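# Replace failed memory modules in open servers

## Task

Fix the open servers sitting on the bench so that every slot in the middle memory bank of each server holds a working module with both of its latches locked. A slot with a lit lamp at its end had a failed module at the start, and that lamp keeps shining even after a swap. Take replacement modules from the trays, and make sure no loose part is left inside any server.

## Robot and tools

Robot: two arms, left_arm and right_arm, each ending in a two-finger parallel gripper. The fingers point along the gripper's +z axis and close along its y axis. end_effector_position is the spot between the pads when they are shut. Closed fingertips reach about 19 mm past it, and open ones about 6 mm. A camera block juts roughly 10 cm from the last joint's axis toward the gripper's +x and turns with it.

Frame: all positions, orientations (quat wxyz), velocities and targets are in the scene frame. Its origin is at table-top height, midway between the two nominal arm bases. +z is up, +x points out over the table, and left_arm sits on the +y side. Image left and right do not match arm names. Real bases are offset from nominal; a BASES line, when present, gives them. Reported hand pose may be off by a few centimetres, more at long reach.

The row: every motion uses 18 numbers, each in [-1, 1], covering both arms even if one stays still. Order: left dx, dy, dz, rx, ry, rz, left gripper position, force_limit, speed, then the same nine for the right arm. dx..rz are offsets, not poses. They count from that arm's Hand target as it was when the action or move began, along scene axes; rotation is about the Hand target position. 1.0 equals 0.6 m or 180 degrees. rx, ry, rz form a single rotation vector. Sending the same offset twice moves the arm twice. Six zeros re-request the current Hand target. The controller caps commanded orientation at 32 degrees from the measured one per step, so big turns may not finish in one action.

execute_actions(actions, cameras): actions is a list of actions. Each action is a table of up to 15 rows, one row per 1/30 s step. A shorter table repeats its last row until 15 steps are done. All rows in one action are offsets from the same starting Hand target. An empty list just reports state and images. cameras picks images: omitted, null or ["all"] gives all; [] gives none.

move(target, speed, blend, blocking, cameras): drives each gripper in a straight line. target is one 18-number row or a list of up to 15 rows. Every row is an offset from the Hand targets at the move's start, not from the row before. speed is path top speed in m/s, 0.002 to 3.2, default 0.25; rotation is capped at twice that in rad/s. It may be one number or one per target. blend (m) rounds corners between listed targets. blocking=false returns after about 0.5 s while the move goes on. A move lasts at most 10 s. It does not avoid obstacles or the other arm. Faster moves stray more and hit harder. Gripper numbers in later targets apply only once all arms are at rest there. Do not route a path near an arm's own base; go around it. The result adds a move: line: done, off_target, moving, held or fault, plus limits=paced (pose clipped) or limits=held (steps withheld). Arms not named are done within 3 mm and 2 degrees. done does not prove there is no contact.

wait(seconds 0 to 10): the robot keeps its last command. stop: brakes a running move; the fingers keep going. zoom_image(camera, region [x0, y0, x1, y1] in pixels, max 504x504) enlarges part of the newest image from cam_high, cam_low, cam_left_wrist or cam_right_wrist. All are 672x504. finished_scene(scene): give the current scene number once the goal holds without the robot; this cannot be undone.

Gripper numbers: position +1 is fully open (85 mm). The pads touch near -0.8, and -1 closes until blocked. force_limit and speed are also in [-1, 1] and both begin at +1. Gap speed is about 20 mm/s at -1, 85 at 0 and 150 at +1. Closing slowly at force_limit -1 gives a gentle grip of about 30 N per pad on a 40 mm part, and +1 gives about 100 N. A fast close from well open gives 120 to 245 N. To grip, send -1, keep it, and confirm object_status 2. Status codes: 0 moving, 1 blocked while opening, 2 blocked while closing, 3 reached the target or pads met. Stopped fingers only react to a position change of at least 0.01; new force_limit or speed take effect only then. To soften a grip, open first. position_measured is in counts: 3 is open, 78 about 60 mm, 130 about 40 mm, 180 about 20 mm, 230 pads touching. To leave a gripper unchanged, resend its last three numbers; a 0 is a real command.

Results: joint positions, velocities ("within noise" when still) and torques (include arm weight; positive toward larger joint angle), Hand target, Tool commands, object_status, and some step positions for execute_actions. A gripper often stops short of its Hand target; resend or add the missing offset. An arm that is pressing keeps pressing until commanded back off.

Avoid: anything falling off or left off the table; drops; releasing moving parts; slams or fast impacts; targets beyond a firm contact (arms are stiff). Also avoid hard grips on parts still resting on something, and heavy or fast-swung loads. Never let the arms press on each other, and never close one gripper on the other's fingers. Faults stop an arm for 10 s. A torque fault happens at contact torque limits (N m): pan 303, lift 303, elbow 138, each wrist 51.5. A force fault happens near 150 N (plus or minus 25) on the arm or its load. After a force fault, release a gripped part before moving that arm. Joint target speeds are capped at 2.09, 2.62 and 3.14 rad/s. A clearance check may hold commands that bring the arms too close. Holding loads, stretching out or pushing on unreachable poses heats motors. MOTOR HOT appears at 70 °C, and at 85 °C the arm brakes for 30 to 60 s or more. Loose parts may occasionally get nudged by the scene.

Each tool is called after "Call:" as a command line: name --argument value for each argument, lists and objects as JSON in quotes; but a table of rows of numbers goes row by row, as --pt "numbers of a row", without its own name.

## Session

Call:
execute_actions --actions '[]'

Scene clock: 0.00 s.
left_arm: end_effector_position=(+0.1020, +0.1858, +0.3300) position_measured=3 object_status=3 end_effector_quat_wxyz=(-0.192, +0.924, +0.324, +0.068) | right_arm: end_effector_position=(+0.2580, -0.1901, +0.1634) position_measured=3 object_status=3 end_effector_quat_wxyz=(-0.292, +0.366, +0.883, -0.036)
Joint positions: left_arm=[1.458 -1.691 1.997 -1.469 -1.606 0.812] | right_arm=[3.588 -1.688 2.365 -1.784 -1.182 1.162]
Joint velocities: within noise
Joint torques (N m): no reading
Motor temperatures (°C): left_arm=[28 24 37 37 34 38] | right_arm=[41 24 28 43 44 44]
Hand target: left_arm +0.1020, +0.1858, +0.3300; -0.192, +0.924, +0.324, +0.068 | right_arm +0.2580, -0.1901, +0.1635; -0.292, +0.366, +0.883, -0.036
Tool commands: left_gripper/position=+1.0 left_gripper/force_limit=+1.0 left_gripper/speed=+1.0 right_gripper/position=+1.0 right_gripper/force_limit=+1.0 right_gripper/speed=+1.0

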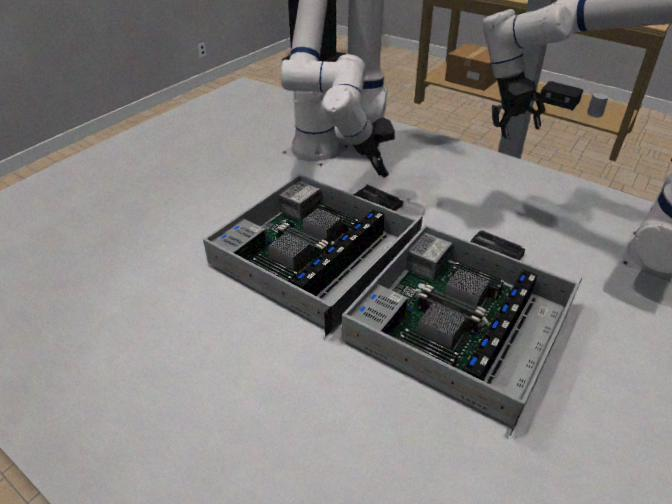

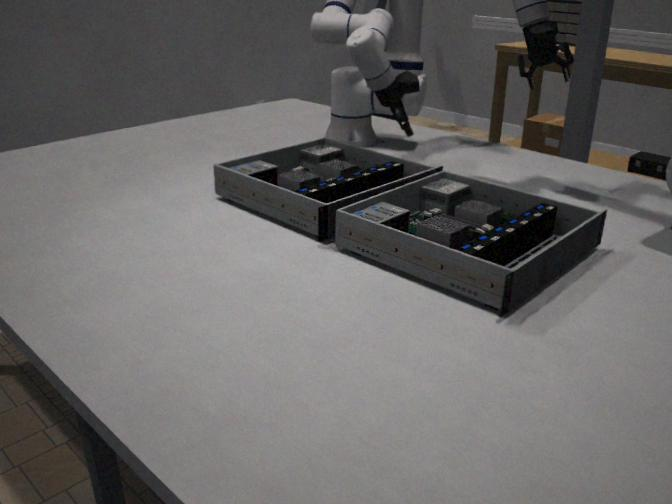

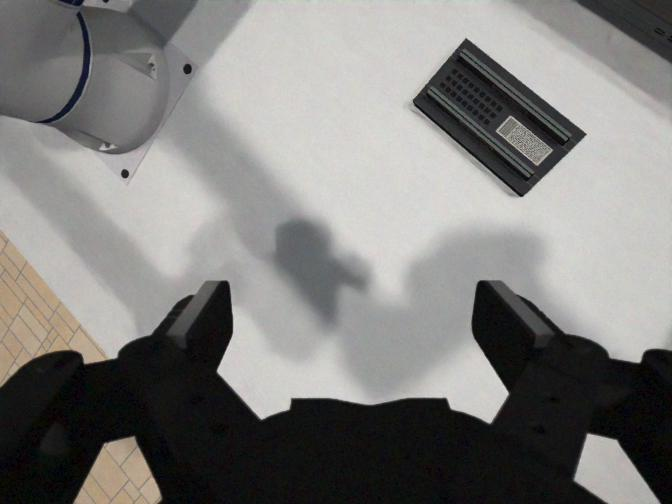

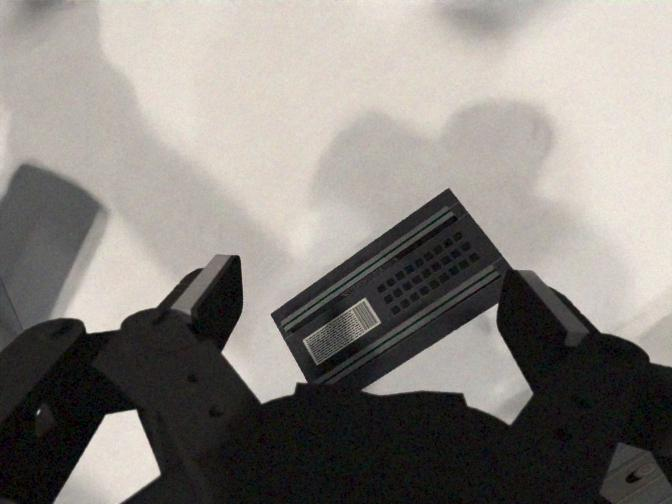

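Call:
zoom_image --camera "cam_high" --region '[330, 210, 590, 440]'

Call:
zoom_image --camera "cam_high" --region '[200, 160, 430, 340]'

Call:
zoom_image --camera "cam_left_wrist" --region '[390, 20, 610, 210]'

Call:
zoom_image --camera "cam_right_wrist" --region '[250, 160, 530, 400]'

Scaled by 1.938 from the camera's 672x504 image, which has a finer 960x720 frame.

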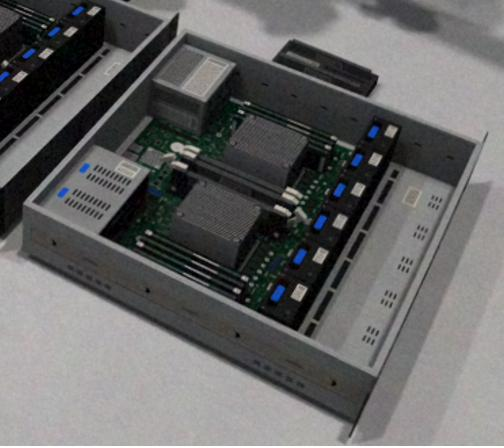

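Scaled by 2.191 from the camera's 672x504 image, which has a finer 960x720 frame.

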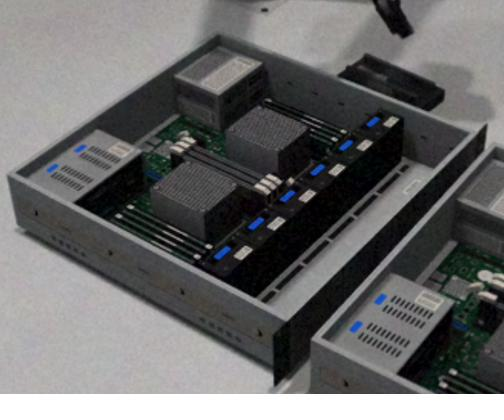

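Scaled by 2.291 from the camera's 672x504 image, which has a finer 960x720 frame.

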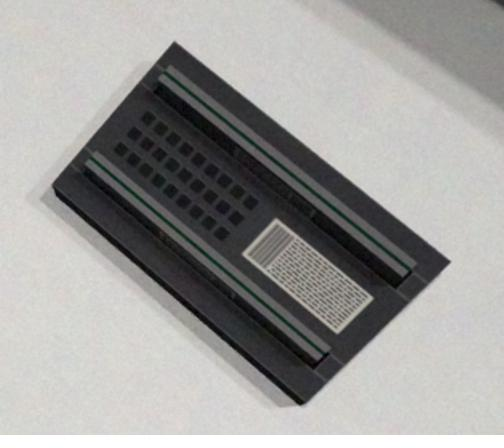

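Scaled by 1.800 from the camera's 672x504 image, which has a finer 960x720 frame.

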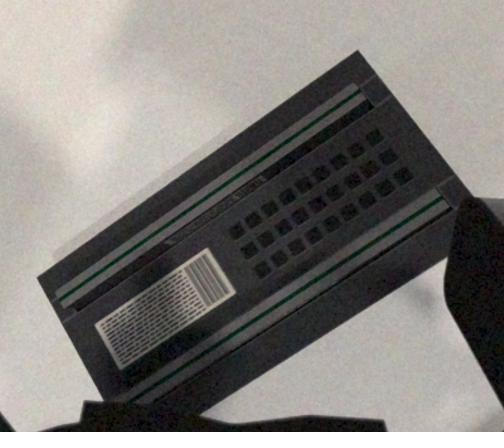

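Call:
move --target '[0.75,0.1,0.42,-0.125,0.044,-0.2115,1,1,1,0.5,0,0.62,0.024,-0.193,0.243,1,1,1]'

Scene clock: 46.13 s.
left_arm: end_effector_position=(+0.5519, +0.2458, +0.5819) position_measured=3 object_status=3 end_effector_quat_wxyz=(+0.000, +1.000, +0.000, +0.001) | right_arm: end_effector_position=(+0.5580, -0.1901, +0.5354) position_measured=3 object_status=3 end_effector_quat_wxyz=(+0.000, -0.001, +1.000, +0.000)
Joint positions: left_arm=[2.234 -1.566 1.475 -1.481 -1.57 2.255] | right_arm=[3.539 -1.678 1.663 -1.555 -1.57 0.419]
Joint velocities: within noise
Joint torques (N m): left_arm=[12.67 -47.76 -58.31 -2.4 -4.57 3.72] | right_arm=[-16.41 -28.97 -58.58 -6.74 -4.13 -1.59]
Motor temperatures (°C): left_arm=[28 24 37 37 33 38] | right_arm=[41 24 28 42 44 44]
Hand target: left_arm +0.5520, +0.2458, +0.5820; +0.000, +1.000, +0.000, +0.001 | right_arm +0.5580, -0.1901, +0.5355; +0.000, -0.001, +1.000, +0.000
Off the commanded pose: left_arm 0.000 m, 0 deg | right_arm 0.000 m, 0 deg.
move: done

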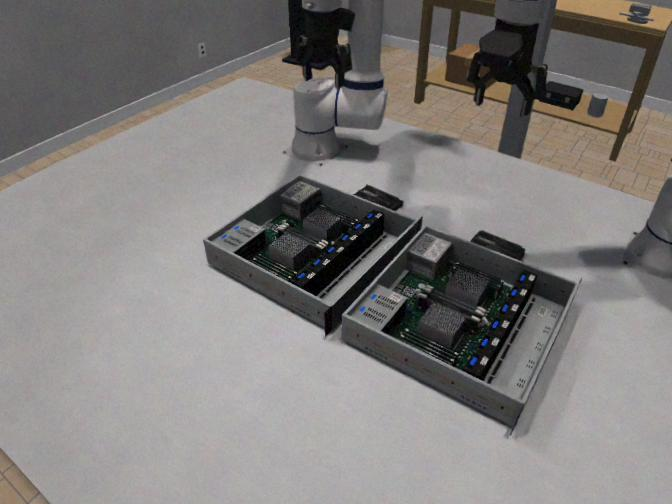

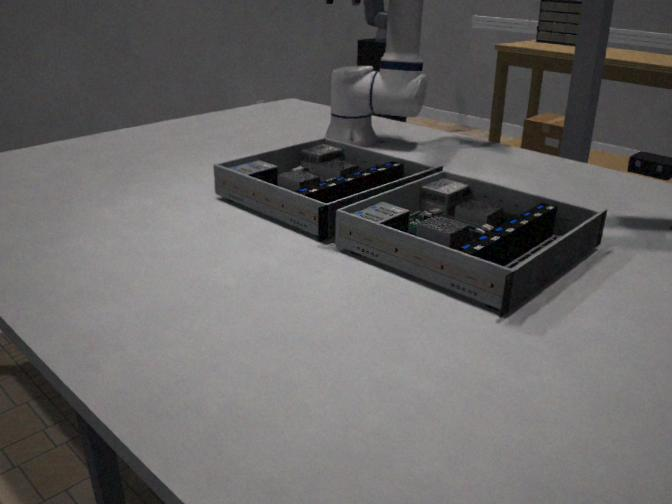

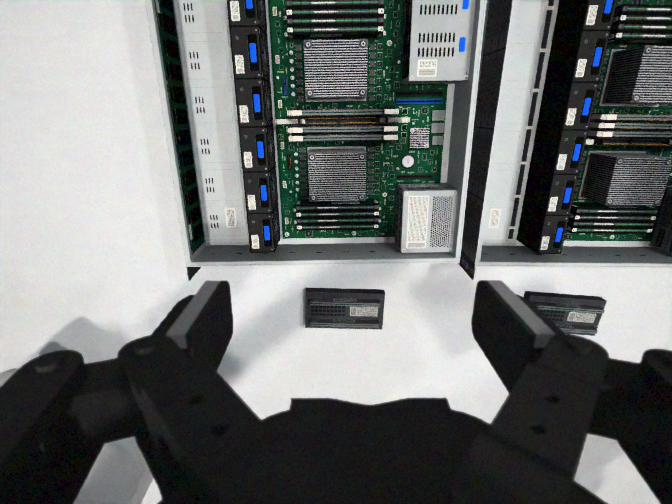

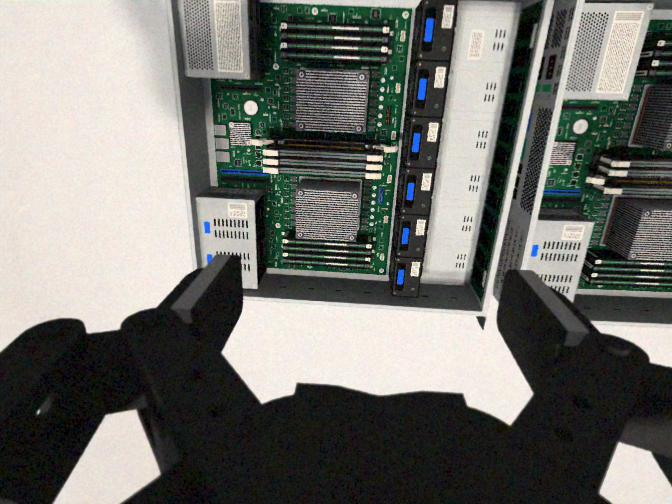

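Call:
zoom_image --camera "cam_left_wrist" --region '[260, 90, 430, 160]'

Call:
zoom_image --camera "cam_left_wrist" --region '[280, 270, 410, 340]'

Call:
zoom_image --camera "cam_right_wrist" --region '[230, 120, 410, 190]'

Call:
zoom_image --camera "cam_left_wrist" --region '[510, 270, 630, 340]'

Scaled by 2.965 from the camera's 672x504 image, which has a finer 960x720 frame.

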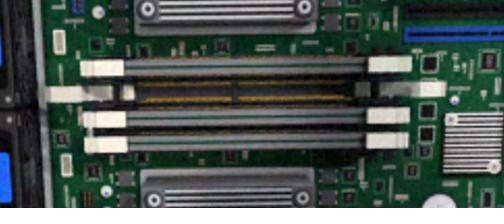

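Scaled by 3.877 from the camera's 672x504 image, which has a finer 960x720 frame.

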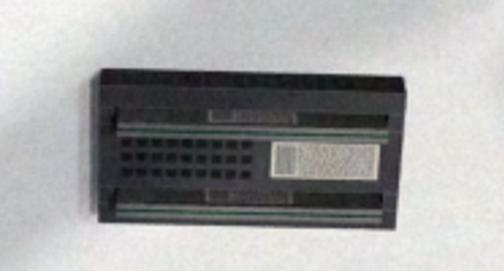

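Scaled by 2.800 from the camera's 672x504 image, which has a finer 960x720 frame.

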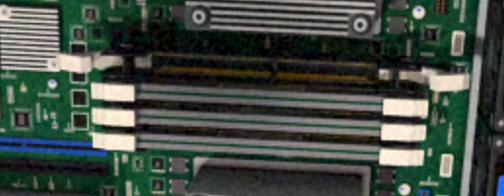

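Scaled by 4.200 from the camera's 672x504 image, which has a finer 960x720 frame.

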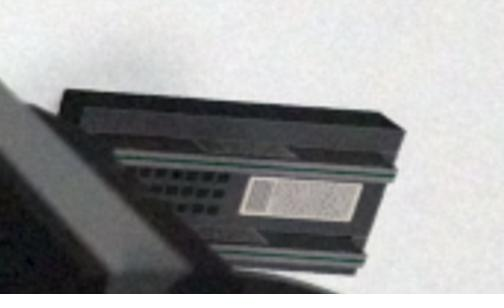

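Call:
move --target '[0.1667,0,-0.1667,0,0,0,1,1,1,-0.1667,0,-0.1667,0,0,0,1,1,1]'

Scene clock: 101.37 s.
left_arm: end_effector_position=(+0.6519, +0.2458, +0.4821) position_measured=3 object_status=3 end_effector_quat_wxyz=(+0.000, +1.000, +0.000, +0.001) | right_arm: end_effector_position=(+0.4581, -0.1901, +0.4355) position_measured=3 object_status=3 end_effector_quat_wxyz=(+0.000, -0.001, +1.000, +0.000)
Joint positions: left_arm=[2.336 -1.428 1.502 -1.645 -1.57 2.357] | right_arm=[3.615 -1.795 1.934 -1.71 -1.57 0.495]
Joint velocities: within noise
Joint torques (N m): left_arm=[14.89 -61.76 -57.47 -4.93 -4.71 3.66] | right_arm=[15.29 -41.96 -36.62 -7.09 -3.78 2.32]
Motor temperatures (°C): left_arm=[28 24 36 37 33 38] | right_arm=[41 24 28 42 44 43]
Hand target: left_arm +0.6520, +0.2458, +0.4819; +0.000, +1.000, +0.000, +0.001 | right_arm +0.4580, -0.1901, +0.4354; +0.000, -0.001, +1.000, +0.000
Off the commanded pose: left_arm 0.000 m, 0 deg | right_arm 0.000 m, 0 deg.
move: done

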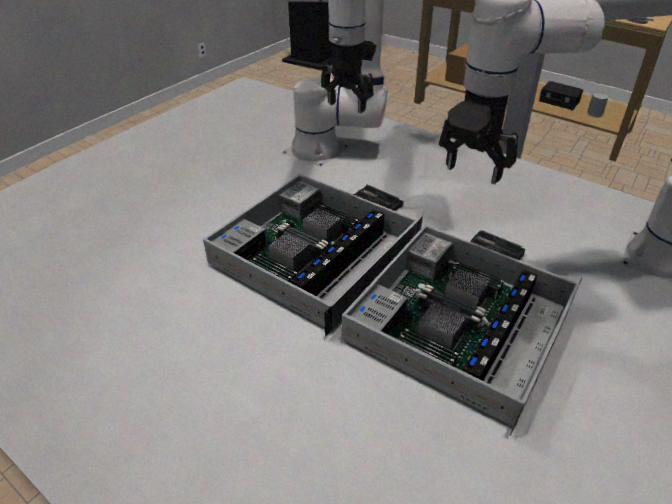

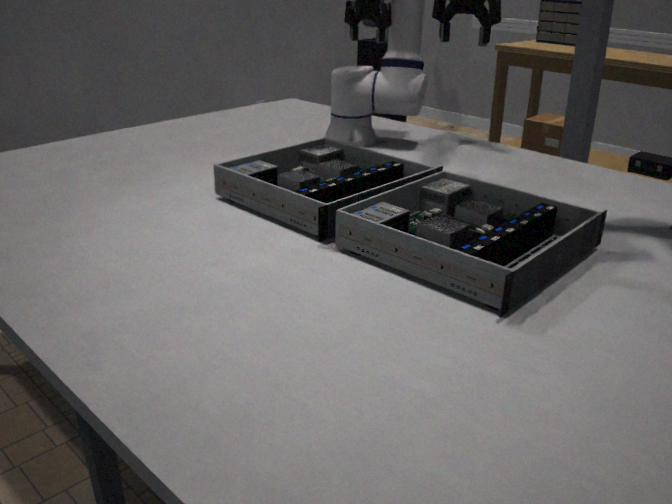

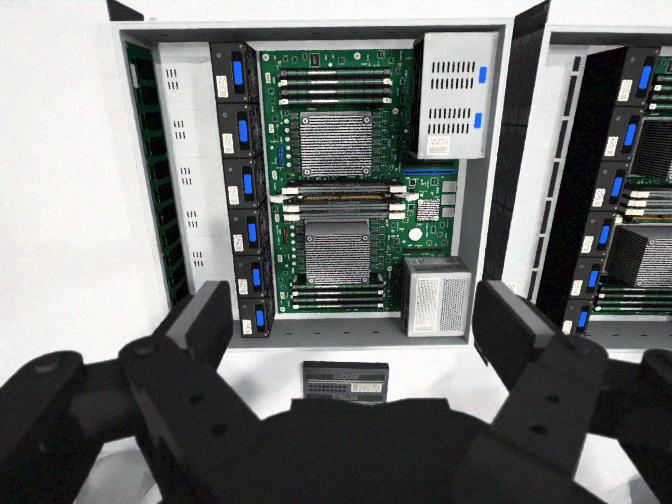

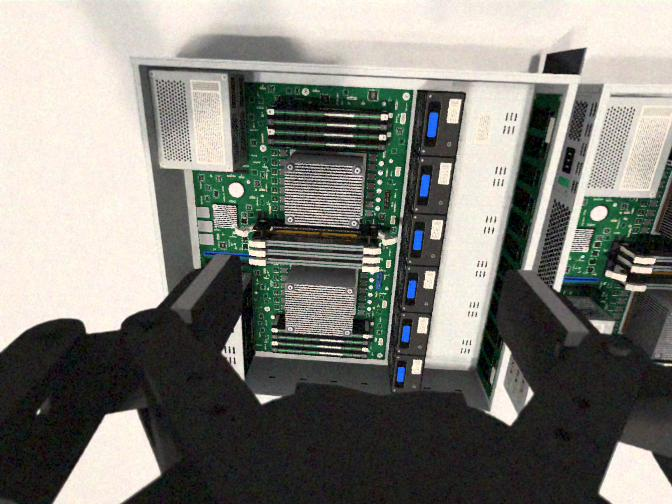

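Call:
move --target '[-0.083,-0.083,-0.233,0,0,0.5,1,1,1,0.237,-0.1,-0.175,0,0,-0.5,1,1,1]'

Scene clock: 143.83 s.
left_arm: end_effector_position=(+0.6022, +0.1960, +0.3422) position_measured=3 object_status=3 end_effector_quat_wxyz=(-0.001, +0.707, +0.707, +0.000) | right_arm: end_effector_position=(+0.6001, -0.2501, +0.3304) position_measured=3 object_status=3 end_effector_quat_wxyz=(+0.000, +0.706, +0.708, +0.000)
Joint positions: left_arm=[2.244 -1.404 1.723 -1.889 -1.57 0.695] | right_arm=[3.425 -1.624 1.98 -1.927 -1.57 1.875]
Joint velocities: within noise
Joint torques (N m): left_arm=[-21.7 -61.7 -43.19 -5.17 2.36 -3.7] | right_arm=[-17.41 -30.95 -55.76 -7.27 -4.36 2.7]
Motor temperatures (°C): left_arm=[28 24 36 36 33 38] | right_arm=[41 24 28 42 44 43]
Hand target: left_arm +0.6022, +0.1960, +0.3421; -0.001, +0.707, +0.707, +0.000 | right_arm +0.6002, -0.2501, +0.3304; +0.000, +0.706, +0.708, +0.000
Off the commanded pose: left_arm 0.000 m, 0 deg | right_arm 0.000 m, 0 deg.
move: done

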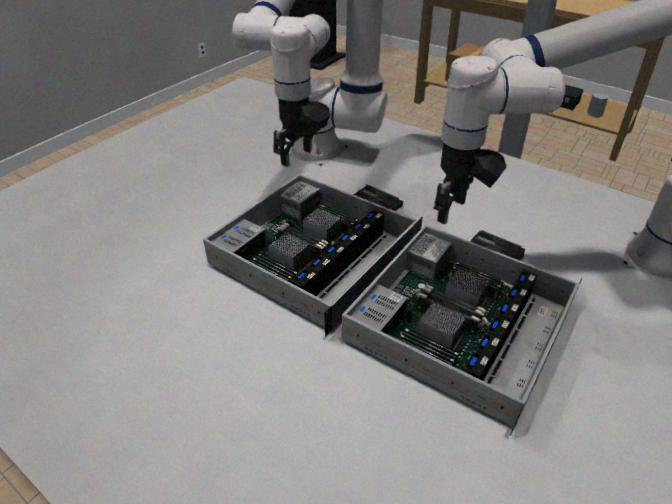

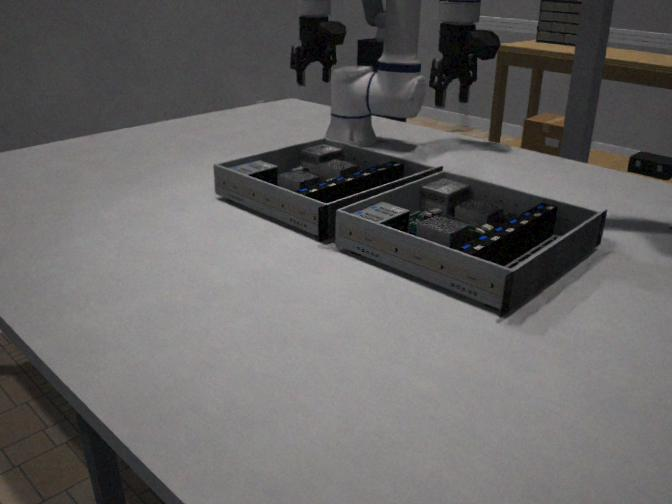

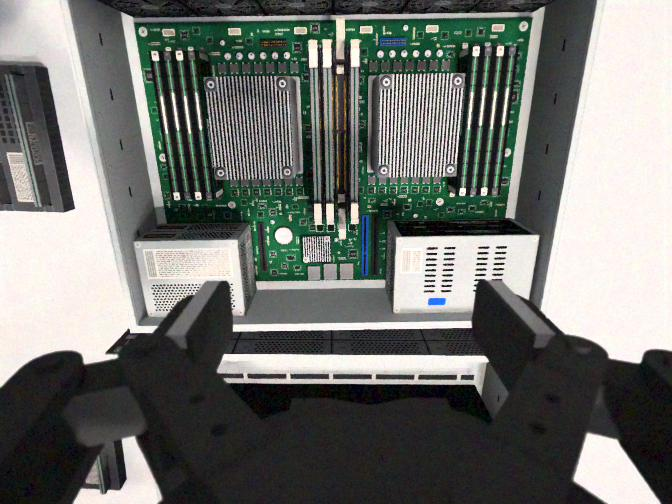

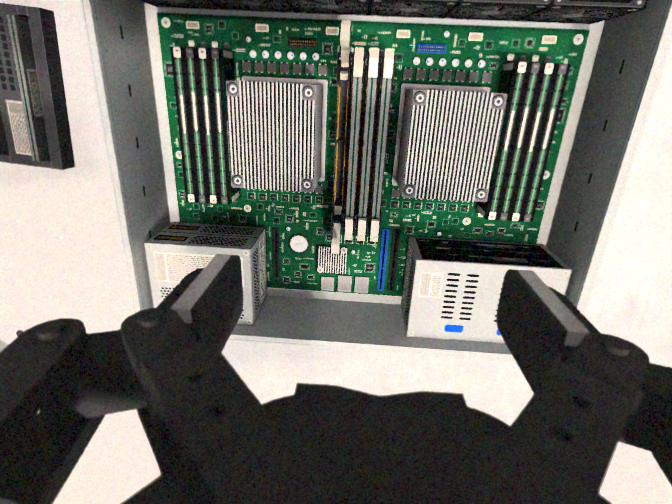

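Call:
zoom_image --camera "cam_left_wrist" --region '[290, 10, 380, 110]'

Call:
zoom_image --camera "cam_left_wrist" --region '[290, 160, 380, 260]'

Call:
zoom_image --camera "cam_right_wrist" --region '[320, 10, 410, 110]'

Call:
zoom_image --camera "cam_right_wrist" --region '[320, 180, 410, 280]'

Scaled by 5.040 from the camera's 672x504 image, which has a finer 960x720 frame.

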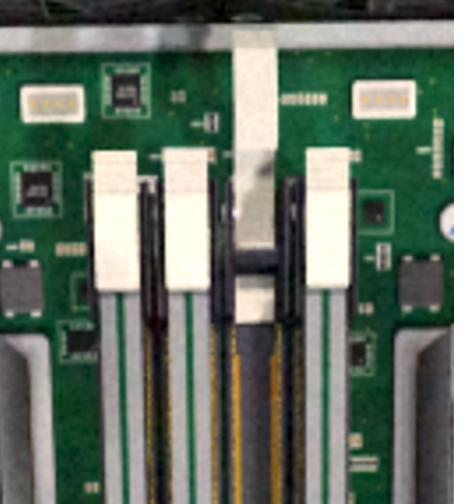

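Scaled by 5.040 from the camera's 672x504 image, which has a finer 960x720 frame.

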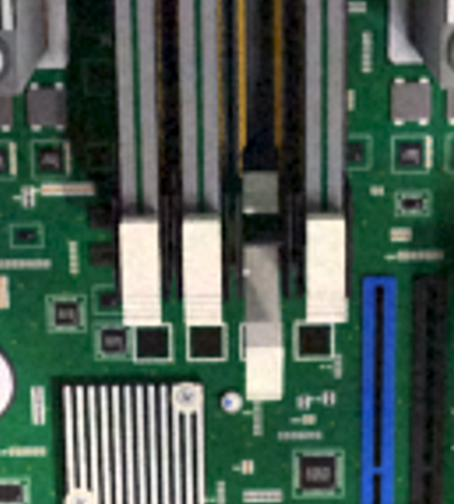

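Scaled by 5.040 from the camera's 672x504 image, which has a finer 960x720 frame.

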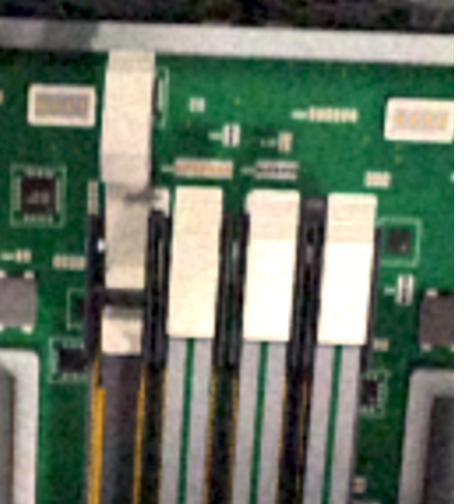

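Scaled by 5.040 from the camera's 672x504 image, which has a finer 960x720 frame.

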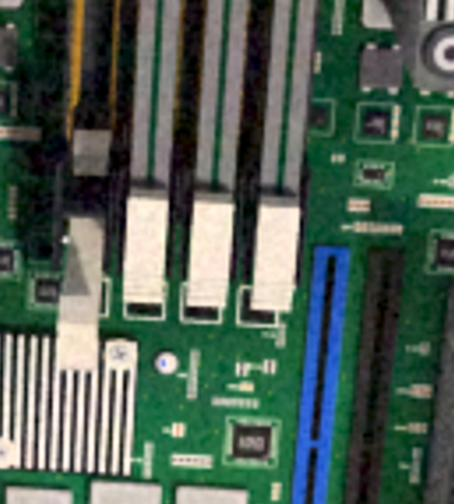

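Call:
move --target '[0,-0.05,-0.2,0,0,0,1,1,1,0,-0.05,-0.2,0,0,0,1,1,1]'

Call:
zoom_image --camera "cam_left_wrist" --region '[270, 140, 430, 280]'

Call:
zoom_image --camera "cam_right_wrist" --region '[270, 140, 430, 280]'

Scene clock: 167.83 s.
left_arm: end_effector_position=(+0.6022, +0.1660, +0.2223) position_measured=3 object_status=3 end_effector_quat_wxyz=(-0.001, +0.707, +0.707, +0.000) | right_arm: end_effector_position=(+0.6002, -0.2800, +0.2106) position_measured=3 object_status=3 end_effector_quat_wxyz=(+0.000, +0.706, +0.708, +0.000)
Joint positions: left_arm=[2.22 -1.294 1.815 -2.091 -1.57 0.67] | right_arm=[3.378 -1.55 2.145 -2.165 -1.57 1.828]
Joint velocities: within noise
Joint torques (N m): left_arm=[-21.64 -71.24 -39.49 -5.19 -4.09 -3] | right_arm=[-15.02 -31.97 -31.8 -6.64 1.67 -1.56]
Motor temperatures (°C): left_arm=[28 24 36 36 33 38] | right_arm=[41 24 28 42 43 43]
Hand target: left_arm +0.6022, +0.1660, +0.2221; -0.001, +0.707, +0.707, +0.000 | right_arm +0.6002, -0.2801, +0.2104; +0.000, +0.706, +0.708, +0.000
Off the commanded pose: left_arm 0.000 m, 0 deg | right_arm 0.000 m, 0 deg.
move: done

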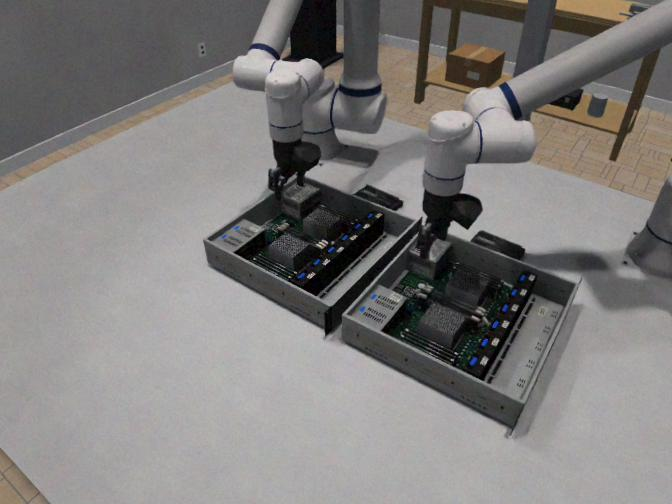

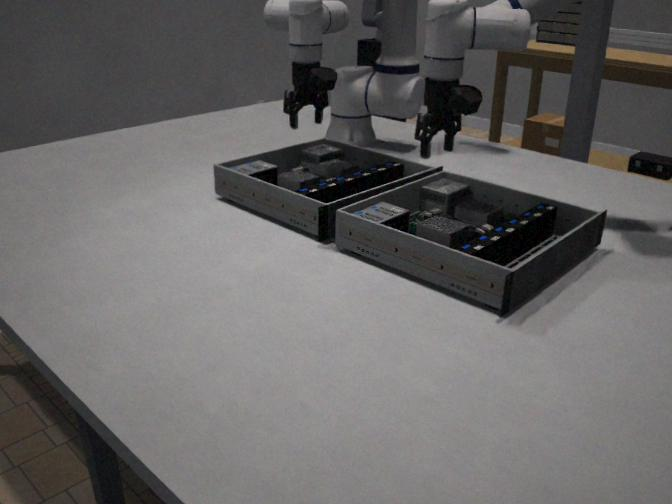

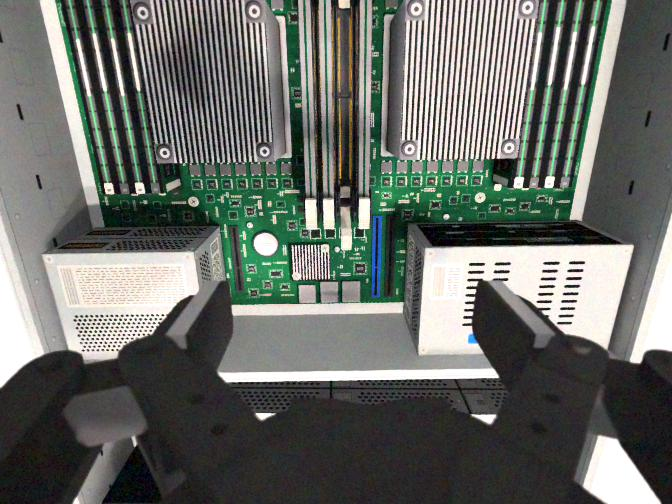

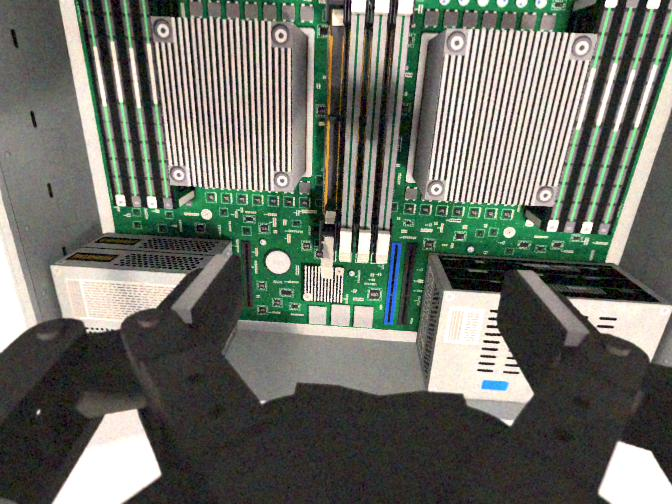

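Scaled by 3.150 from the camera's 672x504 image, which has a finer 960x720 frame.

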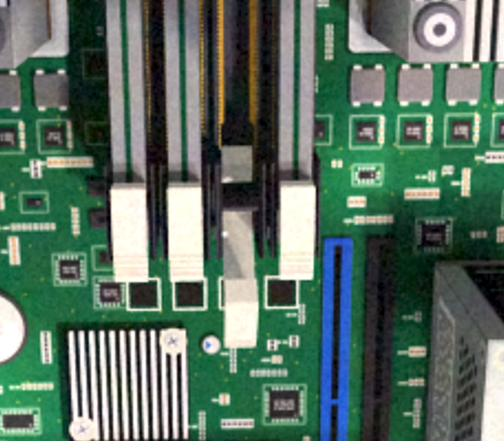

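Scaled by 3.150 from the camera's 672x504 image, which has a finer 960x720 frame.

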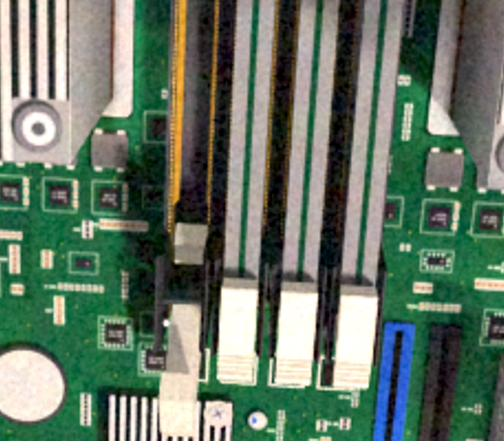

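Call:
move --target '[-0.52,0.0,0.1,0,0,0,1,1,1,-0.52,0,0.1,0,0,0,1,1,1]'

Scene clock: 189.80 s.
left_arm: end_effector_position=(+0.2904, +0.1660, +0.2821) position_measured=3 object_status=3 end_effector_quat_wxyz=(-0.001, +0.707, +0.707, +0.000) | right_arm: end_effector_position=(+0.2884, -0.2801, +0.2704) position_measured=3 object_status=3 end_effector_quat_wxyz=(+0.000, +0.706, +0.708, +0.000)
Joint positions: left_arm=[1.802 -1.685 2.126 -2.011 -1.571 0.252] | right_arm=[3.62 -2.089 2.409 -1.89 -1.57 2.07]
Joint velocities: within noise
Joint torques (N m): left_arm=[-21.65 -54.43 -40.76 -2.04 2.28 -2.82] | right_arm=[13.72 -21.62 -37.39 -2.08 -3.9 2.41]
Motor temperatures (°C): left_arm=[28 24 36 36 33 38] | right_arm=[40 24 28 42 43 43]
Hand target: left_arm +0.2902, +0.1660, +0.2821; -0.001, +0.707, +0.707, +0.000 | right_arm +0.2882, -0.2801, +0.2704; +0.000, +0.706, +0.708, +0.000
Off the commanded pose: left_arm 0.000 m, 0 deg | right_arm 0.000 m, 0 deg.
move: done

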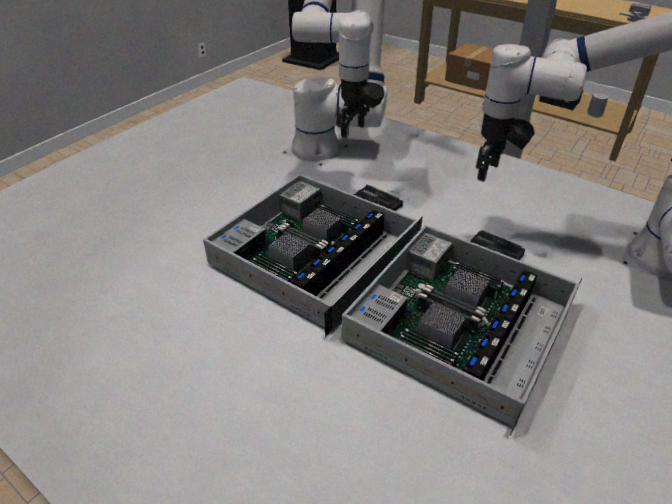

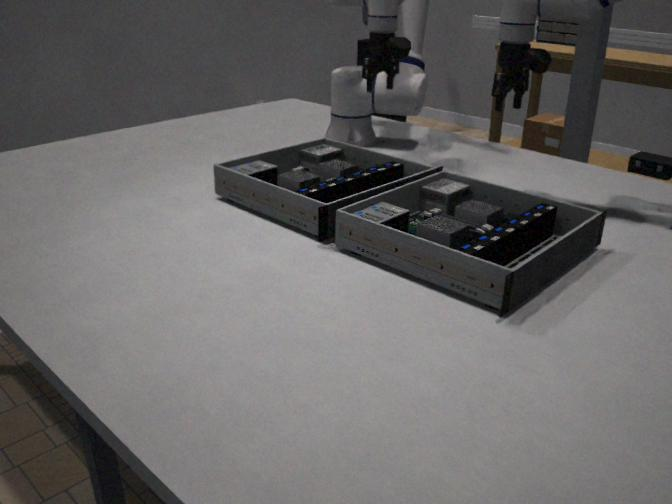

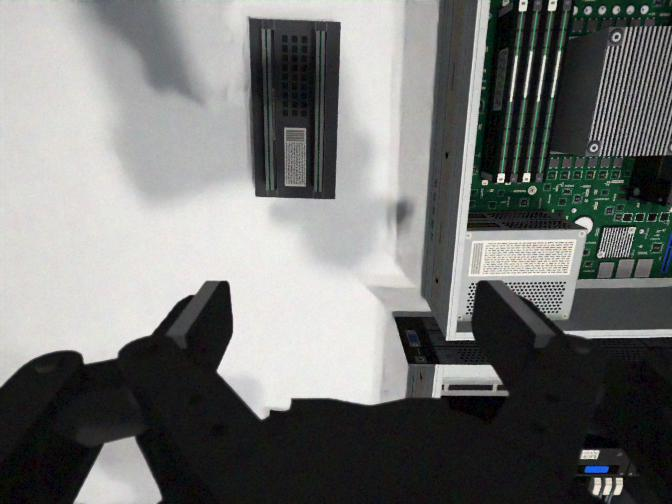

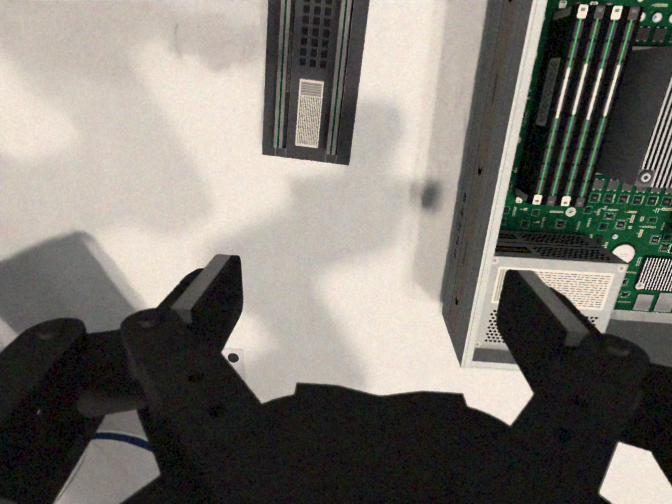

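Call:
move --target '[-0.02,0.09,-0.1,0,0,0,1,1,1,0,0.12,-0.1,0,0,0,1,1,1]'

Scene clock: 230.37 s.
left_arm: end_effector_position=(+0.2782, +0.2199, +0.2222) position_measured=3 object_status=3 end_effector_quat_wxyz=(-0.001, +0.707, +0.707, +0.000) | right_arm: end_effector_position=(+0.2882, -0.2082, +0.2105) position_measured=3 object_status=3 end_effector_quat_wxyz=(+0.000, +0.706, +0.708, +0.000)
Joint positions: left_arm=[1.805 -1.724 2.279 -2.124 -1.571 0.255] | right_arm=[3.775 -1.88 2.414 -2.106 -1.57 2.226]
Joint velocities: within noise
Joint torques (N m): left_arm=[8.92 -48.97 -38.63 -5.57 -2.09 3.97] | right_arm=[13.79 -10.84 -51.16 -7.4 -4.15 2.21]
Motor temperatures (°C): left_arm=[28 24 36 36 33 37] | right_arm=[40 24 28 41 43 43]
Hand target: left_arm +0.2782, +0.2200, +0.2221; -0.001, +0.707, +0.707, +0.000 | right_arm +0.2882, -0.2081, +0.2104; +0.000, +0.706, +0.708, +0.000
Off the commanded pose: left_arm 0.000 m, 0 deg | right_arm 0.000 m, 0 deg.
move: done

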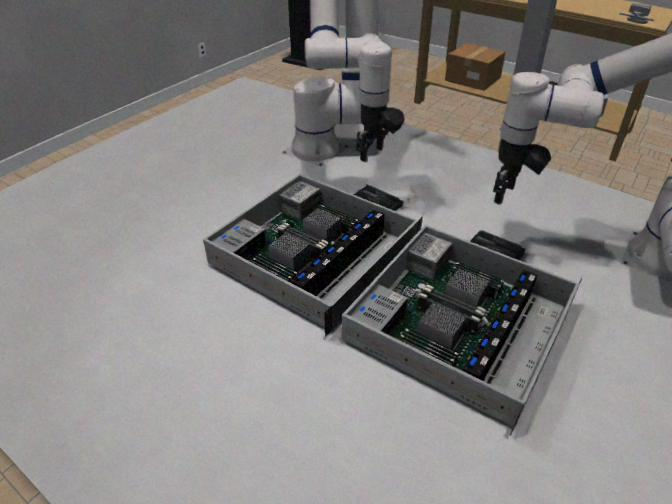

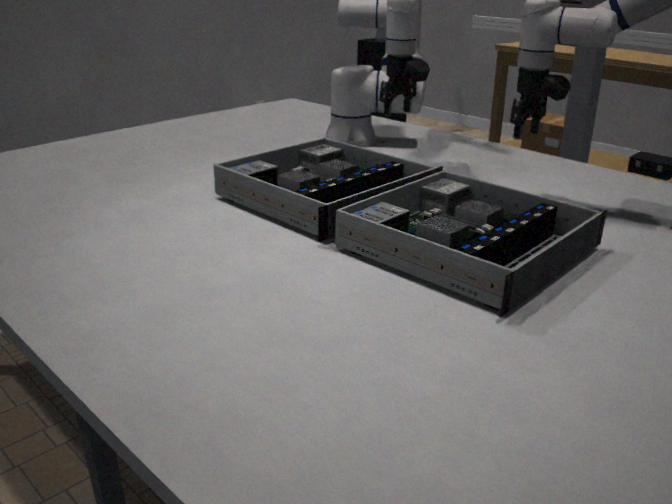

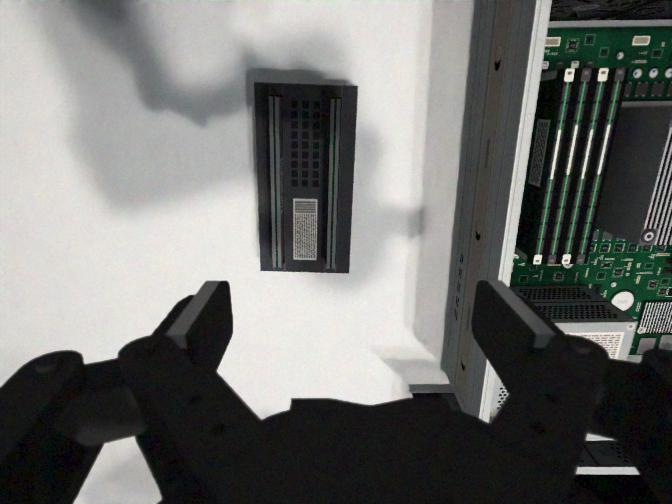

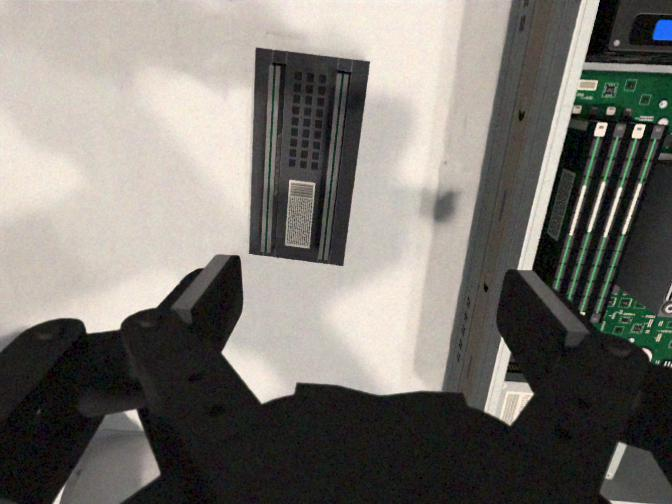

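Call:
move --target '[-0.0128,0.0167,-0.103,0,0,-0.011,-0.2,1,0,-0.0208,0.042,-0.083,0,0,-0.014,-0.2,1,0]'

Scene clock: 257.83 s.
left_arm: end_effector_position=(+0.2705, +0.2300, +0.1604) position_measured=154 object_status=0 end_effector_quat_wxyz=(-0.001, +0.719, +0.695, +0.000) | right_arm: end_effector_position=(+0.2758, -0.1829, +0.1607) position_measured=154 object_status=0 end_effector_quat_wxyz=(+0.000, +0.722, +0.692, +0.000)
Joint positions: left_arm=[1.795 -1.667 2.365 -2.267 -1.571 0.28] | right_arm=[3.839 -1.773 2.449 -2.247 -1.57 2.333]
Joint velocities: within noise
Joint torques (N m): left_arm=[-24.66 -25.03 -34.78 -5.08 2.14 3.67] | right_arm=[15.06 -15.18 -30.28 -7.28 -4.03 2.43]
Motor temperatures (°C): left_arm=[28 24 35 36 33 37] | right_arm=[40 24 28 41 43 43]
Hand target: left_arm +0.2705, +0.2300, +0.1603; -0.001, +0.719, +0.695, +0.000 | right_arm +0.2757, -0.1829, +0.1606; +0.000, +0.722, +0.692, +0.000
Off the commanded pose: left_arm 0.000 m, 0 deg | right_arm 0.000 m, 0 deg.
move: done

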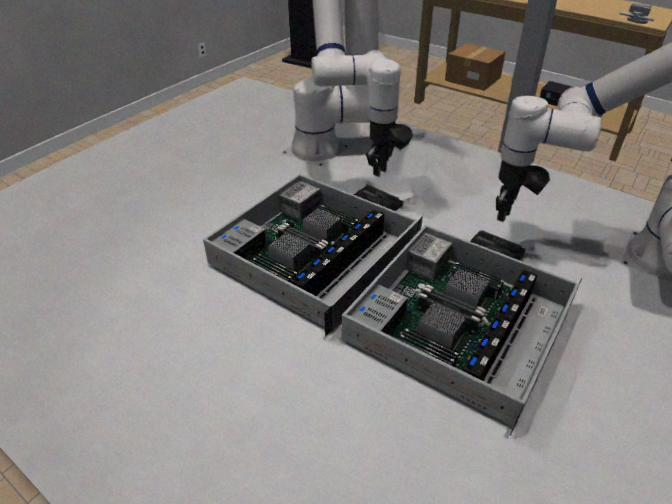

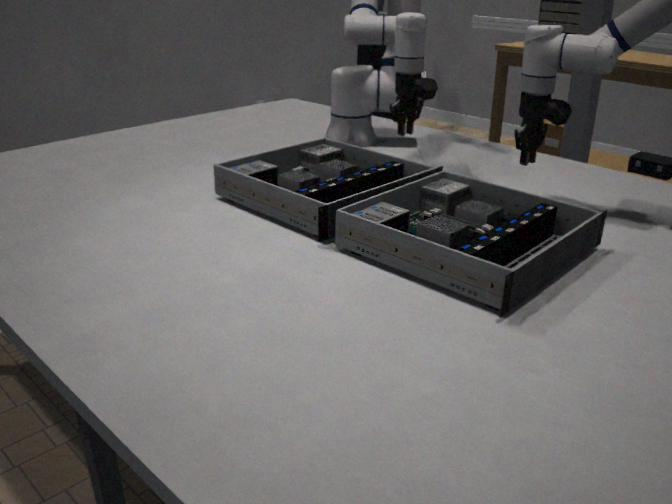

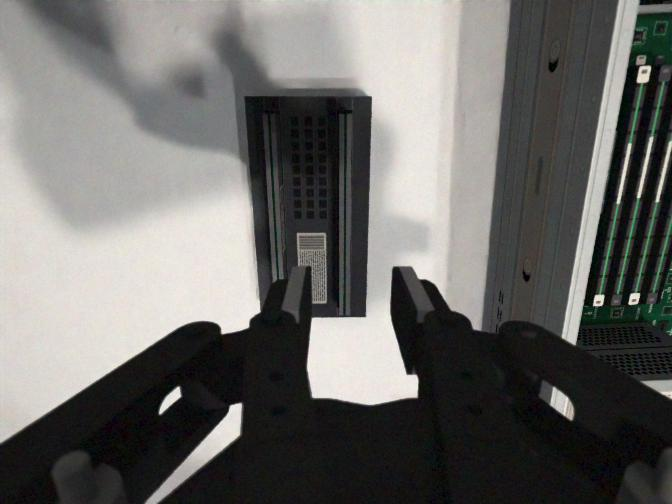

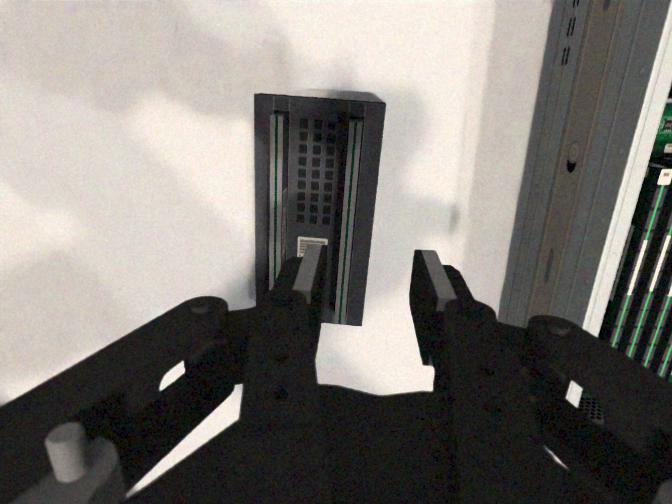

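Call:
zoom_image --camera "cam_right_wrist" --region '[240, 80, 480, 340]'

Call:
zoom_image --camera "cam_left_wrist" --region '[230, 80, 470, 340]'

Scaled by 1.938 from the camera's 672x504 image, which has a finer 960x720 frame.

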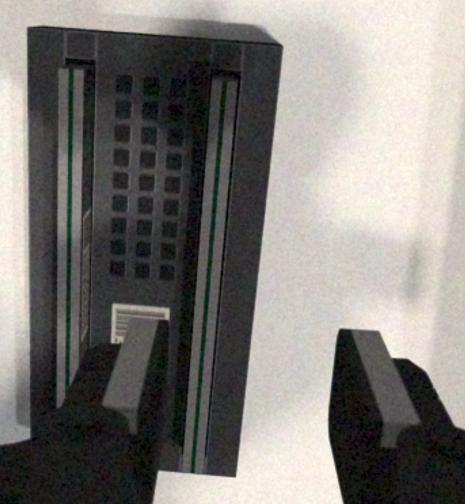

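Scaled by 1.938 from the camera's 672x504 image, which has a finer 960x720 frame.

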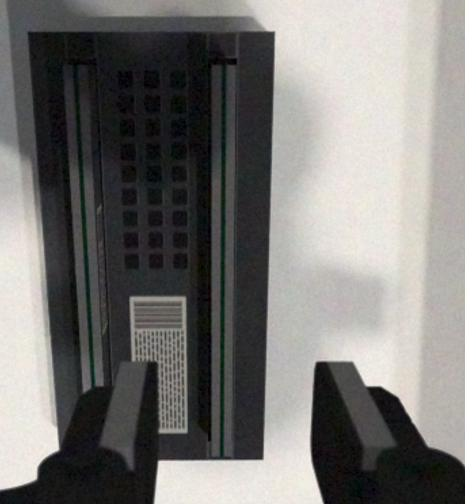

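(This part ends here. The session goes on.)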